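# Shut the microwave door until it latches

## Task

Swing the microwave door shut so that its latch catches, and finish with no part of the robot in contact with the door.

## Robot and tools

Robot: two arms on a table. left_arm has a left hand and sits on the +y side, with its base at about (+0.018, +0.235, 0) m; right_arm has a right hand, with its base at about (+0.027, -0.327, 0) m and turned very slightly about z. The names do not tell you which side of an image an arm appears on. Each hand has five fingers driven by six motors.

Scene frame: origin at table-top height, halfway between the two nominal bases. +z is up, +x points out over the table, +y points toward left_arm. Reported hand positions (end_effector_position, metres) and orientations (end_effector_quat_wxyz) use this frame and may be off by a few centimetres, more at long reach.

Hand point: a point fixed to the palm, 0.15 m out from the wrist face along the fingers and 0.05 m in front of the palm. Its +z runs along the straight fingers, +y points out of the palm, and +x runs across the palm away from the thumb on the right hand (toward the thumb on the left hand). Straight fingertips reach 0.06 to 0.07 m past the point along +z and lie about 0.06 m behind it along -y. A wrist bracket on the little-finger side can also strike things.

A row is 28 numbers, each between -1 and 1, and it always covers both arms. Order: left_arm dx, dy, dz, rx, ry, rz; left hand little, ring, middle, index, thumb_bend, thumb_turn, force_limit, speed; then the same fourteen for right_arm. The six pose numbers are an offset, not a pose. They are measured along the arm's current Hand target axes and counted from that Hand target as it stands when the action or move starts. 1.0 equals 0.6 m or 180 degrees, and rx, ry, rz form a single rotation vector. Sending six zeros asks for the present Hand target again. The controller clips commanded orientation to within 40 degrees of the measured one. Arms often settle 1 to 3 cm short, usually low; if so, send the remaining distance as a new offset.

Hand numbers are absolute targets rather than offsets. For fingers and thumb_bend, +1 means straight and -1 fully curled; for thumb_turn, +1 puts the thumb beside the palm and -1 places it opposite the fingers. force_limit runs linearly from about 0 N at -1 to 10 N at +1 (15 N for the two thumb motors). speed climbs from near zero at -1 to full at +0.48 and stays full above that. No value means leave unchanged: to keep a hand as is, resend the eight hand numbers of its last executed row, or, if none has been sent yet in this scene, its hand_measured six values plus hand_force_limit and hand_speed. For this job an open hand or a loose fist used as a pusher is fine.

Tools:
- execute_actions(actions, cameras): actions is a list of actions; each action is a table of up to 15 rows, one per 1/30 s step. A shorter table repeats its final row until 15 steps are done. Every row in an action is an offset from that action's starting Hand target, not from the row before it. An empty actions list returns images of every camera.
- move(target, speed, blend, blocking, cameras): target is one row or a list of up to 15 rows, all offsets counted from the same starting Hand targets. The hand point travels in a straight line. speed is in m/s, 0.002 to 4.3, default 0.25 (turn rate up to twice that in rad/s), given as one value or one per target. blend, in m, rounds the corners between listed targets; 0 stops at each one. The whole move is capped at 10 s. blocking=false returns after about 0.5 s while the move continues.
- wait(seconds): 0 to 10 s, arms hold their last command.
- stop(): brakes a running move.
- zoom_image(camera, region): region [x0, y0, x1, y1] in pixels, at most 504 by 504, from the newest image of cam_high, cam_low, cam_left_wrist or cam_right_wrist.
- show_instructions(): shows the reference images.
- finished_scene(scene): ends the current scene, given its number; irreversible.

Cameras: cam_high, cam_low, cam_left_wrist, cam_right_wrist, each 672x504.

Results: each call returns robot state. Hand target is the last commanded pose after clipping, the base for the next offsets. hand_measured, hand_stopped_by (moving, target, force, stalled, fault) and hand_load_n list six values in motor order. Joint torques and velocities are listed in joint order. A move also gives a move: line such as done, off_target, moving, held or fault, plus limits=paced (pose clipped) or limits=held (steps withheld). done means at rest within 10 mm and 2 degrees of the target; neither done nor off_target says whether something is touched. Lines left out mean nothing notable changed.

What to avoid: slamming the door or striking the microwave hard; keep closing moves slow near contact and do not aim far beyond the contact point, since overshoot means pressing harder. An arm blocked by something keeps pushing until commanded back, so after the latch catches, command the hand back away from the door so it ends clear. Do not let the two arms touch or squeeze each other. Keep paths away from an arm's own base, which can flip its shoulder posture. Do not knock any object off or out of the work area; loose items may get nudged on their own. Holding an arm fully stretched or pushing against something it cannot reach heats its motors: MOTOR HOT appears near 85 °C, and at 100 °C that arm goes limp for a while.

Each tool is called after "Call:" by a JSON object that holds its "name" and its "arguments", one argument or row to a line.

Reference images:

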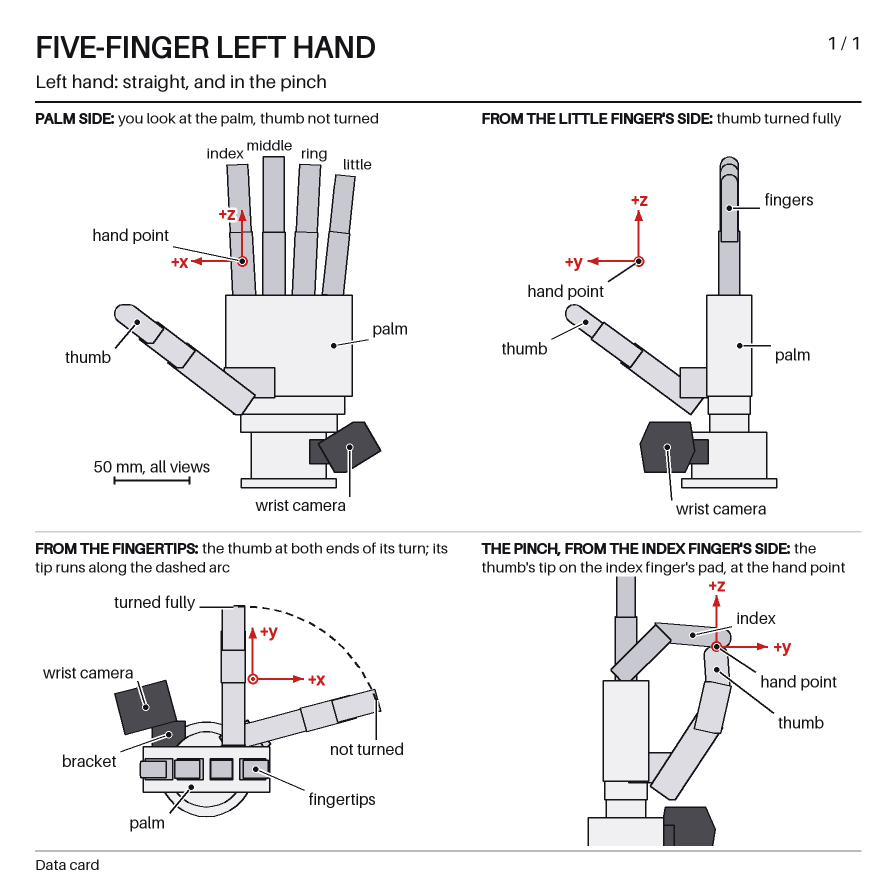

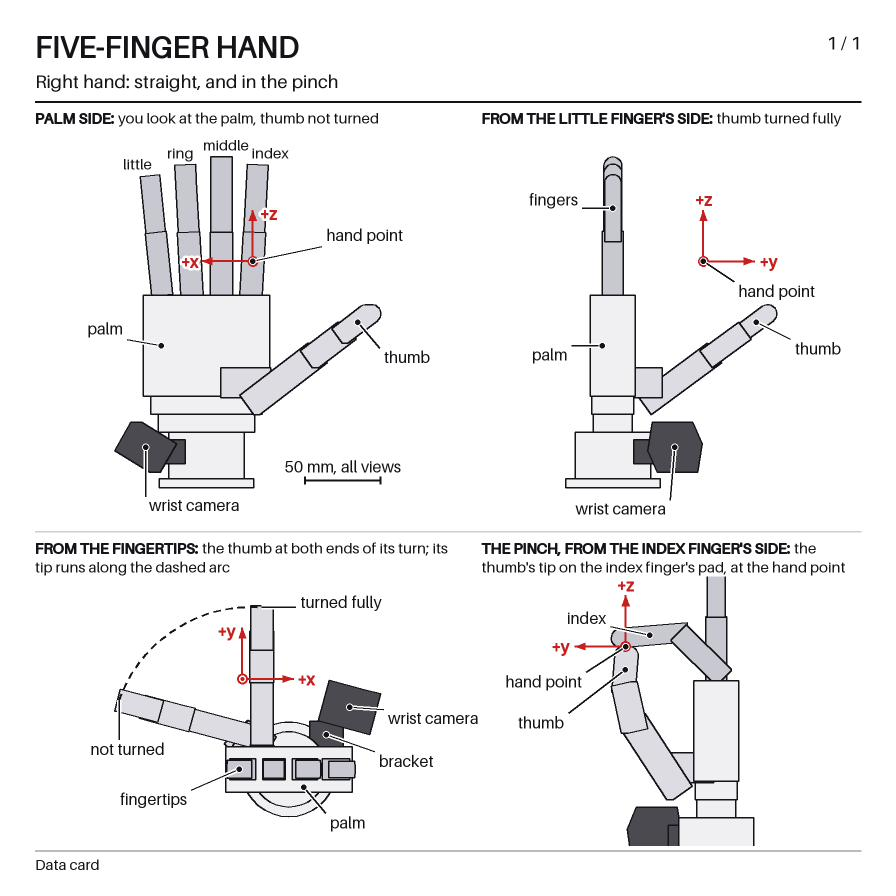

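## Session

Call:
{"name": "execute_actions", "arguments": {
  "actions": []
}}

Call:
{"name": "zoom_image", "arguments": {
  "camera": "cam_high",
  "region": [200, 0, 600, 300]
}}

Call:
{"name": "zoom_image", "arguments": {
  "camera": "cam_low",
  "region": [180, 120, 420, 300]
}}

Scene clock: 0.00 s.
left_arm: end_effector_position=(+0.4018, -0.0739, +0.3679) hand_measured=(+1.000, +1.000, +1.000, +1.000, +1.000, +1.000) hand_load_n=(+0.0, +0.0, +0.0, +0.0, +0.5, +0.0) hand_stopped_by=(target, target, target, target, target, target) hand_force_limit=0.00 hand_speed=-0.80 end_effector_quat_wxyz=(+0.443, +0.525, +0.724, +0.060) | right_arm: end_effector_position=(+0.4426, -0.1928, +0.3841) hand_measured=(+1.000, +1.000, +1.000, +1.000, +1.000, +1.000) hand_load_n=(+0.0, +0.0, +0.0, +0.0, +0.0, +0.0) hand_stopped_by=(target, target, target, target, target, target) hand_force_limit=0.00 hand_speed=-0.80 end_effector_quat_wxyz=(+0.592, -0.382, +0.708, +0.051)
Joint positions: left_arm=[-0.948 1.113 1.156 -0.74 -0.361 2.046] | right_arm=[-0.059 0.92 0.897 -0.348 -0.626 0.937]
Joint velocities: within noise
Joint torques (N m): no reading
Motor temperatures (°C): left_arm=[31 25 27 25 25 26] | right_arm=[32 30 28 28 25 27]
Heat: left arm: hottest waist 31 °C; right arm: hottest waist 32 °C.
Hand target: left_arm +0.4045, -0.0770, +0.3855; +0.458, +0.519, +0.719, +0.058 | right_arm +0.4436, -0.1921, +0.4138; +0.613, -0.384, +0.689, +0.040

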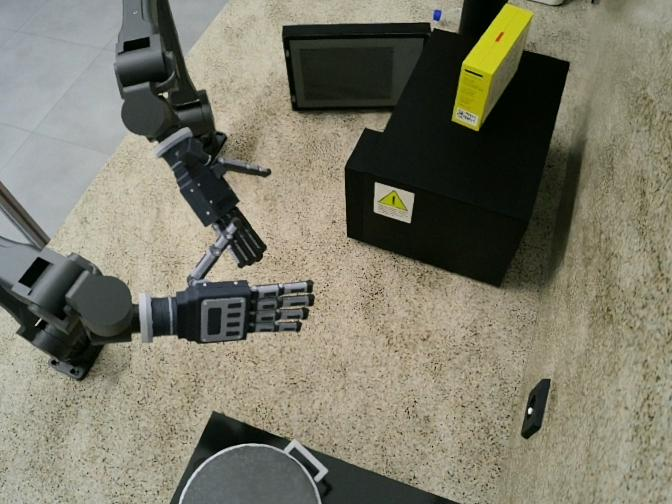

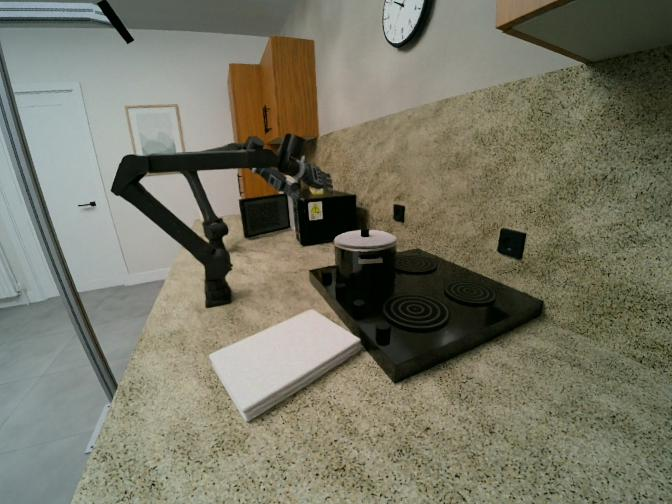

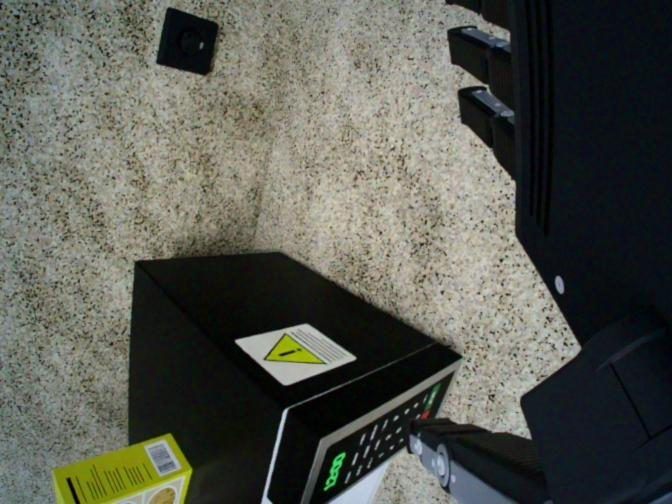

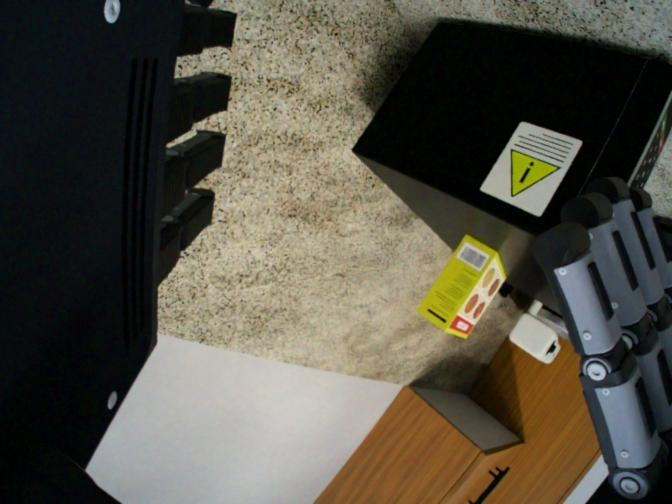

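Scaled by 1.260 from the camera's 672x504 image, which has a finer 960x720 frame.

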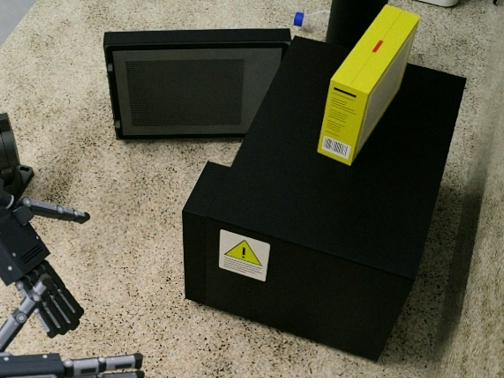

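Scaled by 2.100 from the camera's 672x504 image, which has a finer 960x720 frame.

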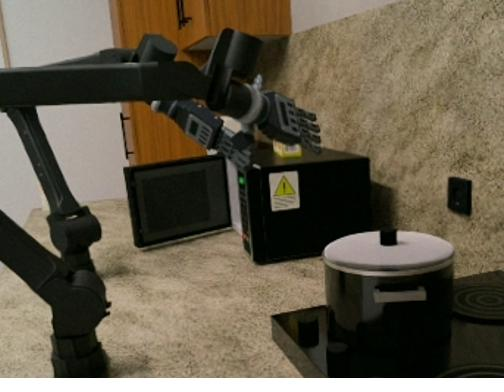

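Call:
{"name": "move", "arguments": {
  "target": [
    [0.1695,0.091,-0.0883,0,0,0,-0.9,-0.9,-0.9,-0.9,1,-1,0,0.2, 0,0,0,0,0,0,1,1,1,1,1,1,0,-0.8],
    [0.5218,0.2033,-0.3015,0.1058,0.2951,-0.2386,-0.9,-0.9,-0.9,-0.9,1,-1,0,0.2, 0,0,0,0,0,0,1,1,1,1,1,1,0,-0.8],
    [0.7757,0.2158,-0.5258,0.0129,0.331,-0.4159,-0.9,-0.9,-0.9,-0.9,1,-1,0,0.2, 0,0,0,0,0,0,1,1,1,1,1,1,0,-0.8]
  ],
  "blend": [0.04,0.04,0],
  "speed": 0.35,
  "cameras": ["cam_high","cam_low","cam_left_wrist"]
}}

Scene clock: 6.80 s.
left_arm: end_effector_position=(+0.2470, +0.4746, +0.3507) hand_measured=(-0.900, -0.900, -0.900, -0.900, +1.000, -1.000) hand_load_n=(+0.0, +0.0, +0.0, +0.0, +0.0, +0.0) hand_stopped_by=(target, target, target, target, target, target) hand_force_limit=0.00 hand_speed=0.20 end_effector_quat_wxyz=(+0.083, -0.093, +0.990, +0.063) | right_arm: end_effector_position=(+0.4426, -0.1928, +0.3841) hand_measured=(+1.000, +1.000, +1.000, +1.000, +1.000, +1.000) hand_load_n=(+0.0, +0.0, +0.0, +0.0, +0.0, -0.5) hand_stopped_by=(target, target, target, target, target, target) hand_force_limit=0.00 hand_speed=-0.80 end_effector_quat_wxyz=(+0.592, -0.382, +0.708, +0.051)
Joint positions: left_arm=[0.586 1.094 1.397 -1.667 -0.033 1.971] | right_arm=[-0.059 0.92 0.897 -0.348 -0.626 0.937]
Joint torques (N m): left_arm=[0.67 -4.78 9.81 0.01 -0.08 0] | right_arm=[1.49 -4.13 13.7 1.76 -0.23 -0.09]
Heat: left arm: hottest waist 31 °C; right arm: hottest waist 32 °C.
Hand target: left_arm +0.2479, +0.4778, +0.3597; +0.000, -0.087, +0.996, -0.001 | right_arm +0.4436, -0.1921, +0.4138; +0.613, -0.384, +0.689, +0.040
Off the commanded pose: left_arm 0.010 m, 12 deg | right_arm 0.030 m, 3 deg.
joint sent to its limit (left arm) — joint 4 (wrist pitch), lower limit. The joint targets are off in position and orientation.
move: off_target (left_arm, right_arm)
Images, in order (width x height): cam_high 672x504, cam_low 672x504, cam_left_wrist 672x504.

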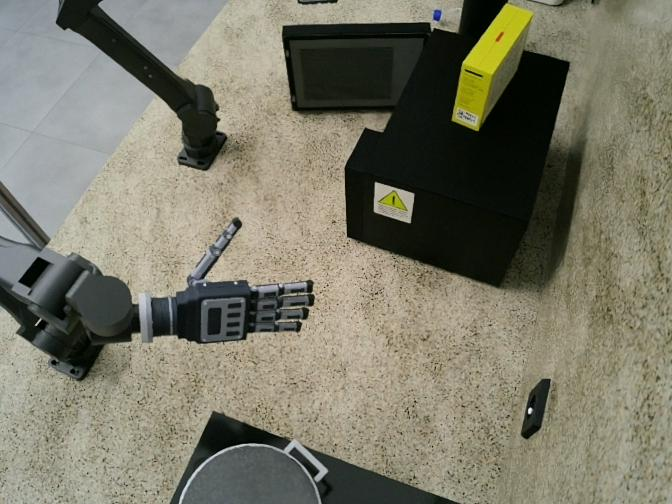

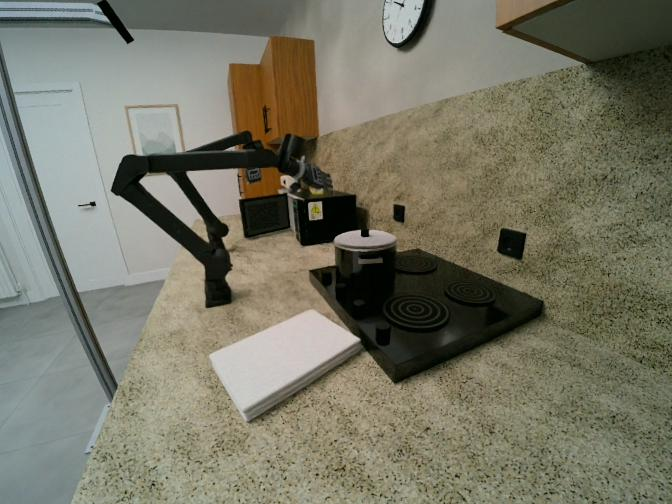

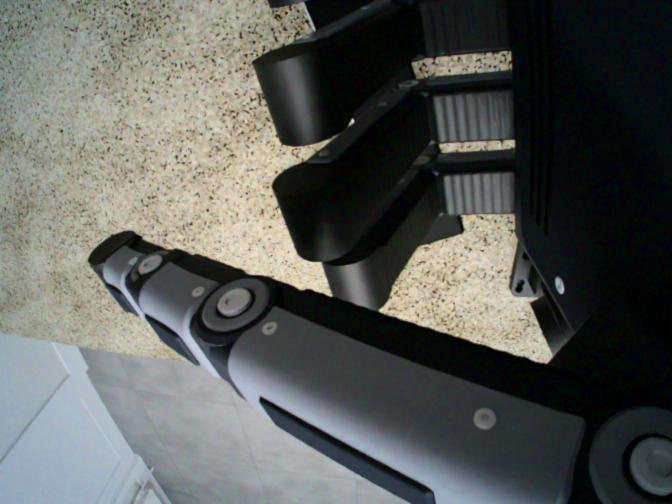

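Call:
{"name": "move", "arguments": {
  "target": [
    [0.081,0.1924,0.0162,0,0,-0.111,-0.9,-0.9,-0.9,-0.9,1,-1,0,0.2, 0,0,0,0,0,0,1,1,1,1,1,1,0,-0.8],
    [0.1598,0.3113,0.0495,0,0,-0.1944,-0.9,-0.9,-0.9,-0.9,1,-1,0,0.2, 0,0,0,0,0,0,1,1,1,1,1,1,0,-0.8],
    [0.1598,0.3113,0.3911,0,0,-0.1944,-0.9,-0.9,-0.9,-0.9,1,-1,0,0.2, 0,0,0,0,0,0,1,1,1,1,1,1,0,-0.8]
  ],
  "blend": [0.04,0.03,0],
  "speed": 0.3,
  "cameras": ["cam_high","cam_low","cam_left_wrist"]
}}

Call:
{"name": "zoom_image", "arguments": {
  "camera": "cam_high",
  "region": [240, 0, 400, 120]
}}

Call:
{"name": "zoom_image", "arguments": {
  "camera": "cam_low",
  "region": [200, 120, 360, 270]
}}

Scene clock: 10.30 s.
left_arm: end_effector_position=(+0.1210, +0.6399, +0.1307) hand_measured=(-0.900, -0.900, -0.900, -0.900, +1.000, -1.000) hand_load_n=(+0.5, +0.0, +0.0, +0.0, +0.0, +0.0) hand_stopped_by=(target, target, target, target, target, target) hand_force_limit=0.00 hand_speed=0.20 end_effector_quat_wxyz=(-0.002, -0.372, +0.928, -0.005) | right_arm: end_effector_position=(+0.4426, -0.1928, +0.3841) hand_measured=(+1.000, +1.000, +1.000, +1.000, +1.000, +1.000) hand_load_n=(+0.0, +0.0, +0.0, +0.0, +0.0, +0.0) hand_stopped_by=(target, target, target, target, target, target) hand_force_limit=0.00 hand_speed=-0.80 end_effector_quat_wxyz=(+0.592, -0.382, +0.708, +0.051)
Joint positions: left_arm=[1.164 1.481 1.176 -1.276 0.004 1.971] | right_arm=[-0.059 0.92 0.897 -0.348 -0.626 0.937]
Joint torques (N m): left_arm=[0.73 -9.58 7.27 1.02 -0.07 -0.22] | right_arm=[1.44 -4.13 13.71 1.77 -0.23 -0.09]
Heat: left arm: hottest waist 31 °C; right arm: hottest waist 32 °C.
Hand target: left_arm +0.1208, +0.6447, +0.1249; -0.001, -0.383, +0.924, +0.000 | right_arm +0.4436, -0.1921, +0.4138; +0.613, -0.384, +0.689, +0.040
Off the commanded pose: left_arm 0.008 m, 1 deg | right_arm 0.030 m, 3 deg.
move: off_target (right_arm)
Images, in order (width x height): cam_high 672x504, cam_low 672x504, cam_left_wrist 672x504.

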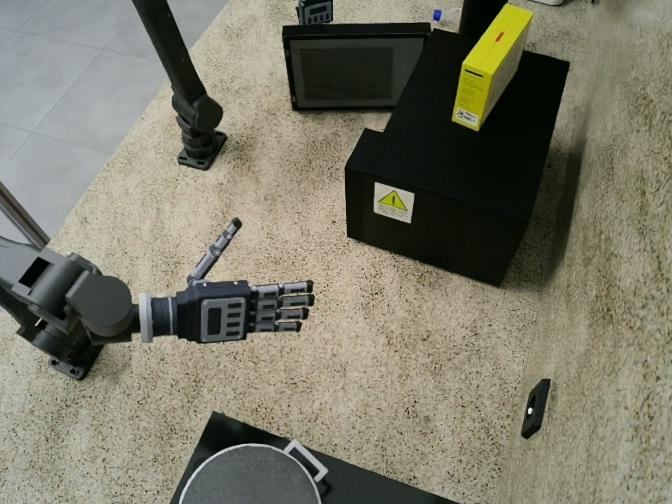

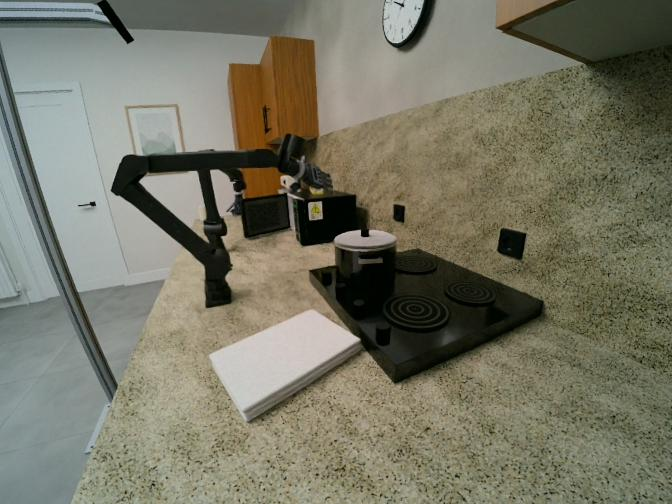

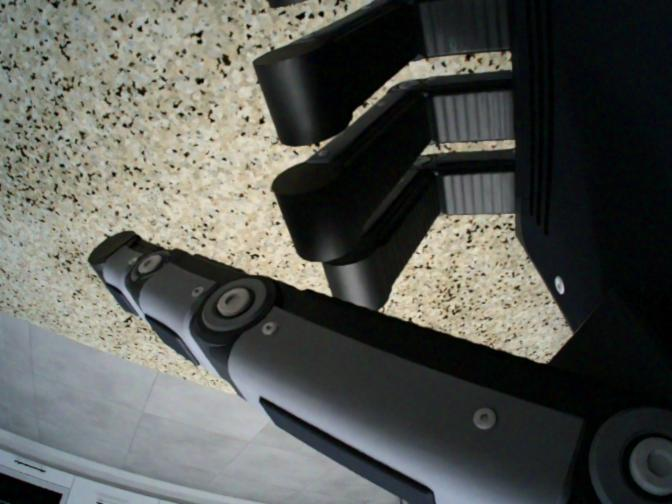

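Scaled by 3.150 from the camera's 672x504 image, which has a finer 960x720 frame.

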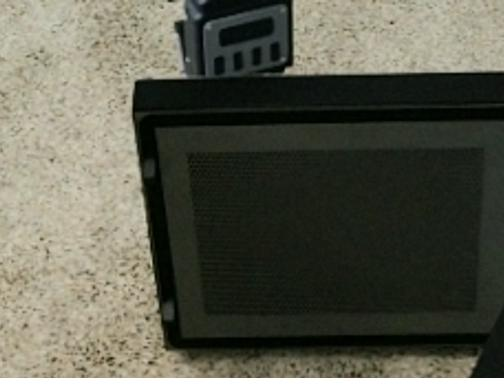

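Scaled by 3.150 from the camera's 672x504 image, which has a finer 960x720 frame.

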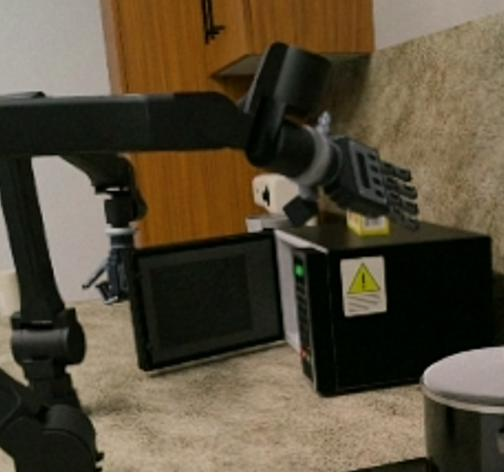

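Call:
{"name": "move", "arguments": {
  "target": [
    [0.0577,-0.1914,0,0,0,-0.0056,-0.9,-0.9,-0.9,-0.9,1,-1,0,0.2, 0,0,0,0,0,0,1,1,1,1,1,1,0,-0.8],
    [0.1285,-0.3359,0,0,0,-0.0278,-0.9,-0.9,-0.9,-0.9,1,-1,0,0.2, 0,0,0,0,0,0,1,1,1,1,1,1,0,-0.8],
    [0.1663,-0.4953,0,0,0,-0.0833,-0.9,-0.9,-0.9,-0.9,1,-1,0,0.2, 0,0,0,0,0,0,1,1,1,1,1,1,0,-0.8],
    [0.165,-0.6105,0,0,0,-0.15,-0.9,-0.9,-0.9,-0.9,1,-1,0,0.2, 0,0,0,0,0,0,1,1,1,1,1,1,0,-0.8],
    [0.0945,-0.7771,0,0,0,-0.2139,-0.9,-0.9,-0.9,-0.9,1,-1,0,0.2, 0,0,0,0,0,0,1,1,1,1,1,1,0,-0.8]
  ],
  "blend": [0.02,0.02,0.02,0.02,0],
  "speed": [0.16,0.14,0.14,0.12,0.08],
  "cameras": ["cam_high","cam_low"]
}}

Call:
{"name": "zoom_image", "arguments": {
  "camera": "cam_high",
  "region": [280, 20, 440, 220]
}}

Scene clock: 16.13 s.
left_arm: end_effector_position=(+0.3410, +0.2821, +0.1231) hand_measured=(-0.900, -0.900, -0.900, -0.900, +1.000, -1.000) hand_load_n=(-0.5, +0.0, +0.0, +0.0, +0.0, +0.0) hand_stopped_by=(target, target, target, target, target, target) hand_force_limit=0.00 hand_speed=0.20 end_effector_quat_wxyz=(-0.040, -0.673, +0.738, +0.026) | right_arm: end_effector_position=(+0.4426, -0.1928, +0.3841) hand_measured=(+1.000, +1.000, +1.000, +1.000, +1.000, +1.000) hand_load_n=(+0.0, +0.0, +0.0, +0.0, +0.0, -0.5) hand_stopped_by=(target, target, target, target, target, target) hand_force_limit=0.00 hand_speed=-0.80 end_effector_quat_wxyz=(+0.592, -0.382, +0.708, +0.051)
Joint positions: left_arm=[0.185 1.487 1.14 -1.319 -0.002 0.277] | right_arm=[-0.059 0.92 0.897 -0.348 -0.626 0.937]
Joint torques (N m): left_arm=[-2.67 -4.25 16.32 1.7 0.06 -0.27] | right_arm=[1.44 -4.07 13.71 1.76 -0.23 -0.08]
Motor temperatures (°C): left_arm=[31 25 31 25 25 26] | right_arm=[32 30 34 28 25 27]
Heat: left arm: hottest waist 31 °C; right arm: hottest elbow 34 °C.
Hand target: left_arm +0.4106, +0.2750, +0.1251; -0.001, -0.666, +0.746, +0.000 | right_arm +0.4436, -0.1921, +0.4138; +0.613, -0.384, +0.689, +0.040
Off the commanded pose: left_arm 0.070 m, 5 deg | right_arm 0.030 m, 3 deg.
move: off_target (left_arm, right_arm)
Images, in order (width x height): cam_high 672x504, cam_low 672x504.

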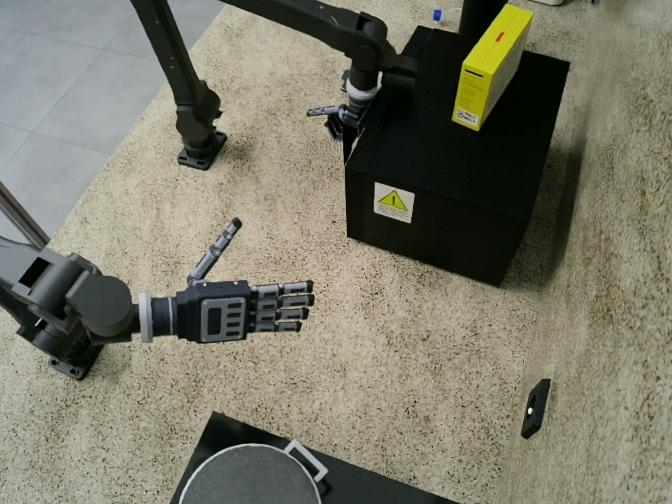

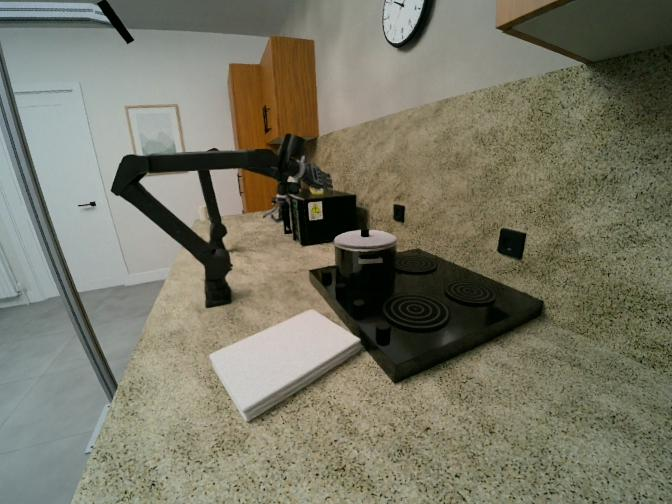

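Scaled by 2.520 from the camera's 672x504 image, which has a finer 960x720 frame.

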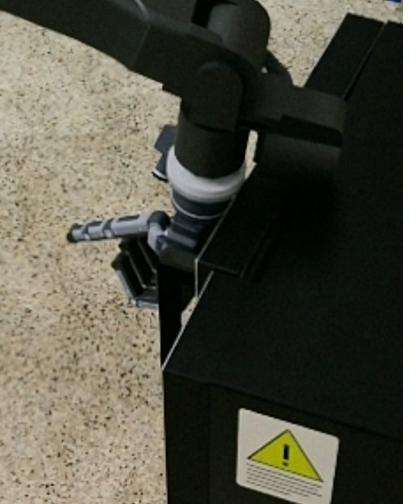

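Call:
{"name": "move", "arguments": {
  "target": [0,-0.09,0,0.06,0,0,-0.9,-0.9,-0.9,-0.9,1,-1,0,0.2, 0,0,0,0,0,0,1,1,1,1,1,1,0,-0.8],
  "speed": 0.1,
  "cameras": ["cam_high"]
}}

Call:
{"name": "zoom_image", "arguments": {
  "camera": "cam_high",
  "region": [280, 20, 440, 220]
}}

Scene clock: 18.03 s.
left_arm: end_effector_position=(+0.3647, +0.2741, +0.1191) hand_measured=(-0.900, -0.900, -0.900, -0.900, +1.000, -1.000) hand_load_n=(-0.5, +0.0, +0.5, +0.0, +0.0, +0.0) hand_stopped_by=(target, target, target, target, target, target) hand_force_limit=0.00 hand_speed=0.20 end_effector_quat_wxyz=(+0.022, +0.681, -0.731, +0.010) | right_arm: end_effector_position=(+0.4426, -0.1928, +0.3841) hand_measured=(+1.000, +1.000, +1.000, +1.000, +1.000, +1.000) hand_load_n=(+0.0, +0.0, +0.0, +0.0, -0.5, +0.0) hand_stopped_by=(target, target, target, target, target, target) hand_force_limit=0.00 hand_speed=-0.80 end_effector_quat_wxyz=(+0.592, -0.382, +0.708, +0.051)
Joint positions: left_arm=[0.179 1.494 1.151 -1.253 0.041 0.25] | right_arm=[-0.059 0.92 0.897 -0.348 -0.626 0.937]
Joint torques (N m): left_arm=[-2.96 -5.95 16.91 4.81 0.28 -0.19] | right_arm=[1.44 -4.13 13.7 1.77 -0.23 -0.09]
Heat: left arm: hottest elbow 32 °C; right arm: hottest elbow 35 °C.
Hand target: left_arm +0.4642, +0.2690, +0.1251; -0.062, +0.663, -0.743, +0.070 | right_arm +0.4436, -0.1921, +0.4138; +0.613, -0.384, +0.689, +0.040
Off the commanded pose: left_arm 0.100 m, 12 deg | right_arm 0.030 m, 3 deg.
move: off_target (left_arm, right_arm)
Images, in order (width x height): cam_high 672x504.

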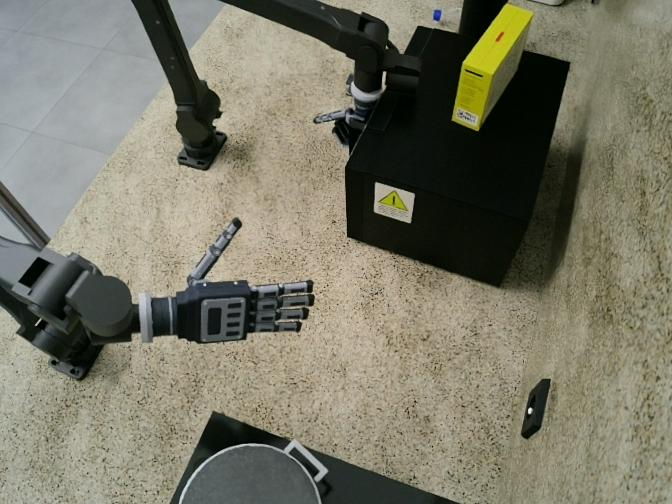

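Scaled by 2.520 from the camera's 672x504 image, which has a finer 960x720 frame.

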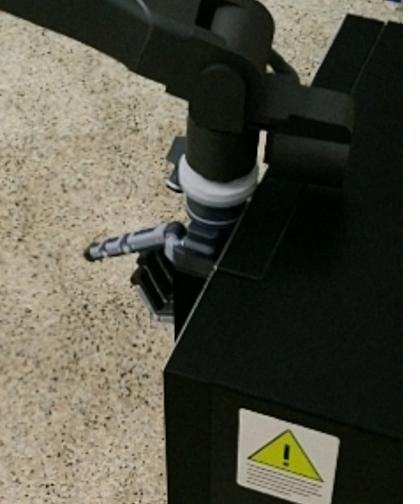

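Call:
{"name": "move", "arguments": {
  "target": [0,0.3437,-0.0655,-0.06,0,0,-0.9,-0.9,-0.9,-0.9,1,-1,0,0.2, 0,0,0,0,0,0,1,1,1,1,1,1,0,-0.8],
  "speed": 0.2,
  "cameras": ["cam_high"]
}}

Call:
{"name": "zoom_image", "arguments": {
  "camera": "cam_high",
  "region": [280, 20, 440, 220]
}}

Scene clock: 20.27 s.
left_arm: end_effector_position=(+0.2623, +0.2901, +0.1224) hand_measured=(-0.900, -0.900, -0.900, -0.900, +1.000, -1.000) hand_load_n=(+0.0, +0.0, +0.0, +0.5, +0.0, +0.0) hand_stopped_by=(target, target, target, target, target, target) hand_force_limit=0.00 hand_speed=0.20 end_effector_quat_wxyz=(-0.001, -0.672, +0.741, -0.003) | right_arm: end_effector_position=(+0.4426, -0.1928, +0.3841) hand_measured=(+1.000, +1.000, +1.000, +1.000, +1.000, +1.000) hand_load_n=(+0.0, +0.0, +0.0, +0.0, +0.0, +0.0) hand_stopped_by=(target, target, target, target, target, target) hand_force_limit=0.00 hand_speed=-0.80 end_effector_quat_wxyz=(+0.592, -0.382, +0.708, +0.051)
Joint positions: left_arm=[0.261 1.215 0.9 -1.254 0.007 0.357] | right_arm=[-0.059 0.92 0.897 -0.348 -0.626 0.937]
Joint torques (N m): left_arm=[1.26 -7.53 6.86 -0.47 -0.09 0.05] | right_arm=[1.49 -4.07 13.71 1.77 -0.23 -0.08]
Heat: left arm: hottest elbow 32 °C; right arm: hottest elbow 35 °C.
Hand target: left_arm +0.2556, +0.2926, +0.1252; -0.001, -0.666, +0.746, +0.000 | right_arm +0.4436, -0.1921, +0.4138; +0.613, -0.384, +0.689, +0.040
Off the commanded pose: left_arm 0.008 m, 1 deg | right_arm 0.030 m, 3 deg.
move: off_target (right_arm)
Images, in order (width x height): cam_high 672x504.

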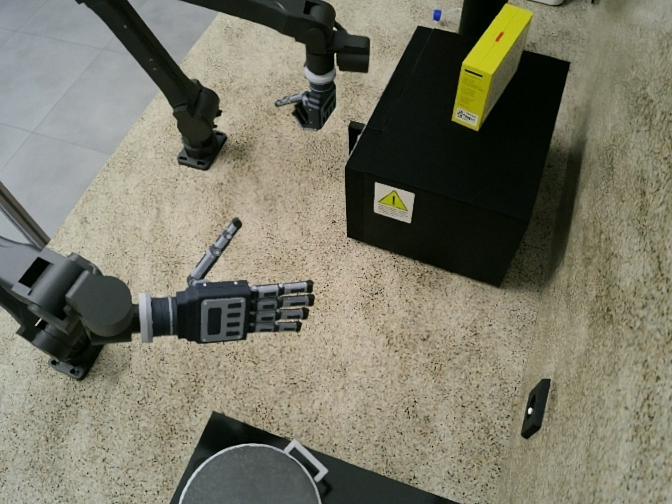

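Scaled by 2.520 from the camera's 672x504 image, which has a finer 960x720 frame.

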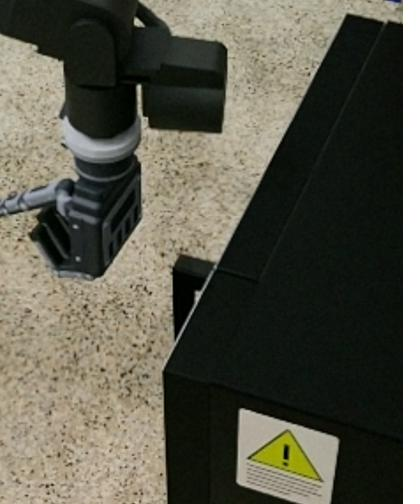

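Call:
{"name": "finished_scene", "arguments": {
  "scene": 3
}}

The scene is finished: the task was done.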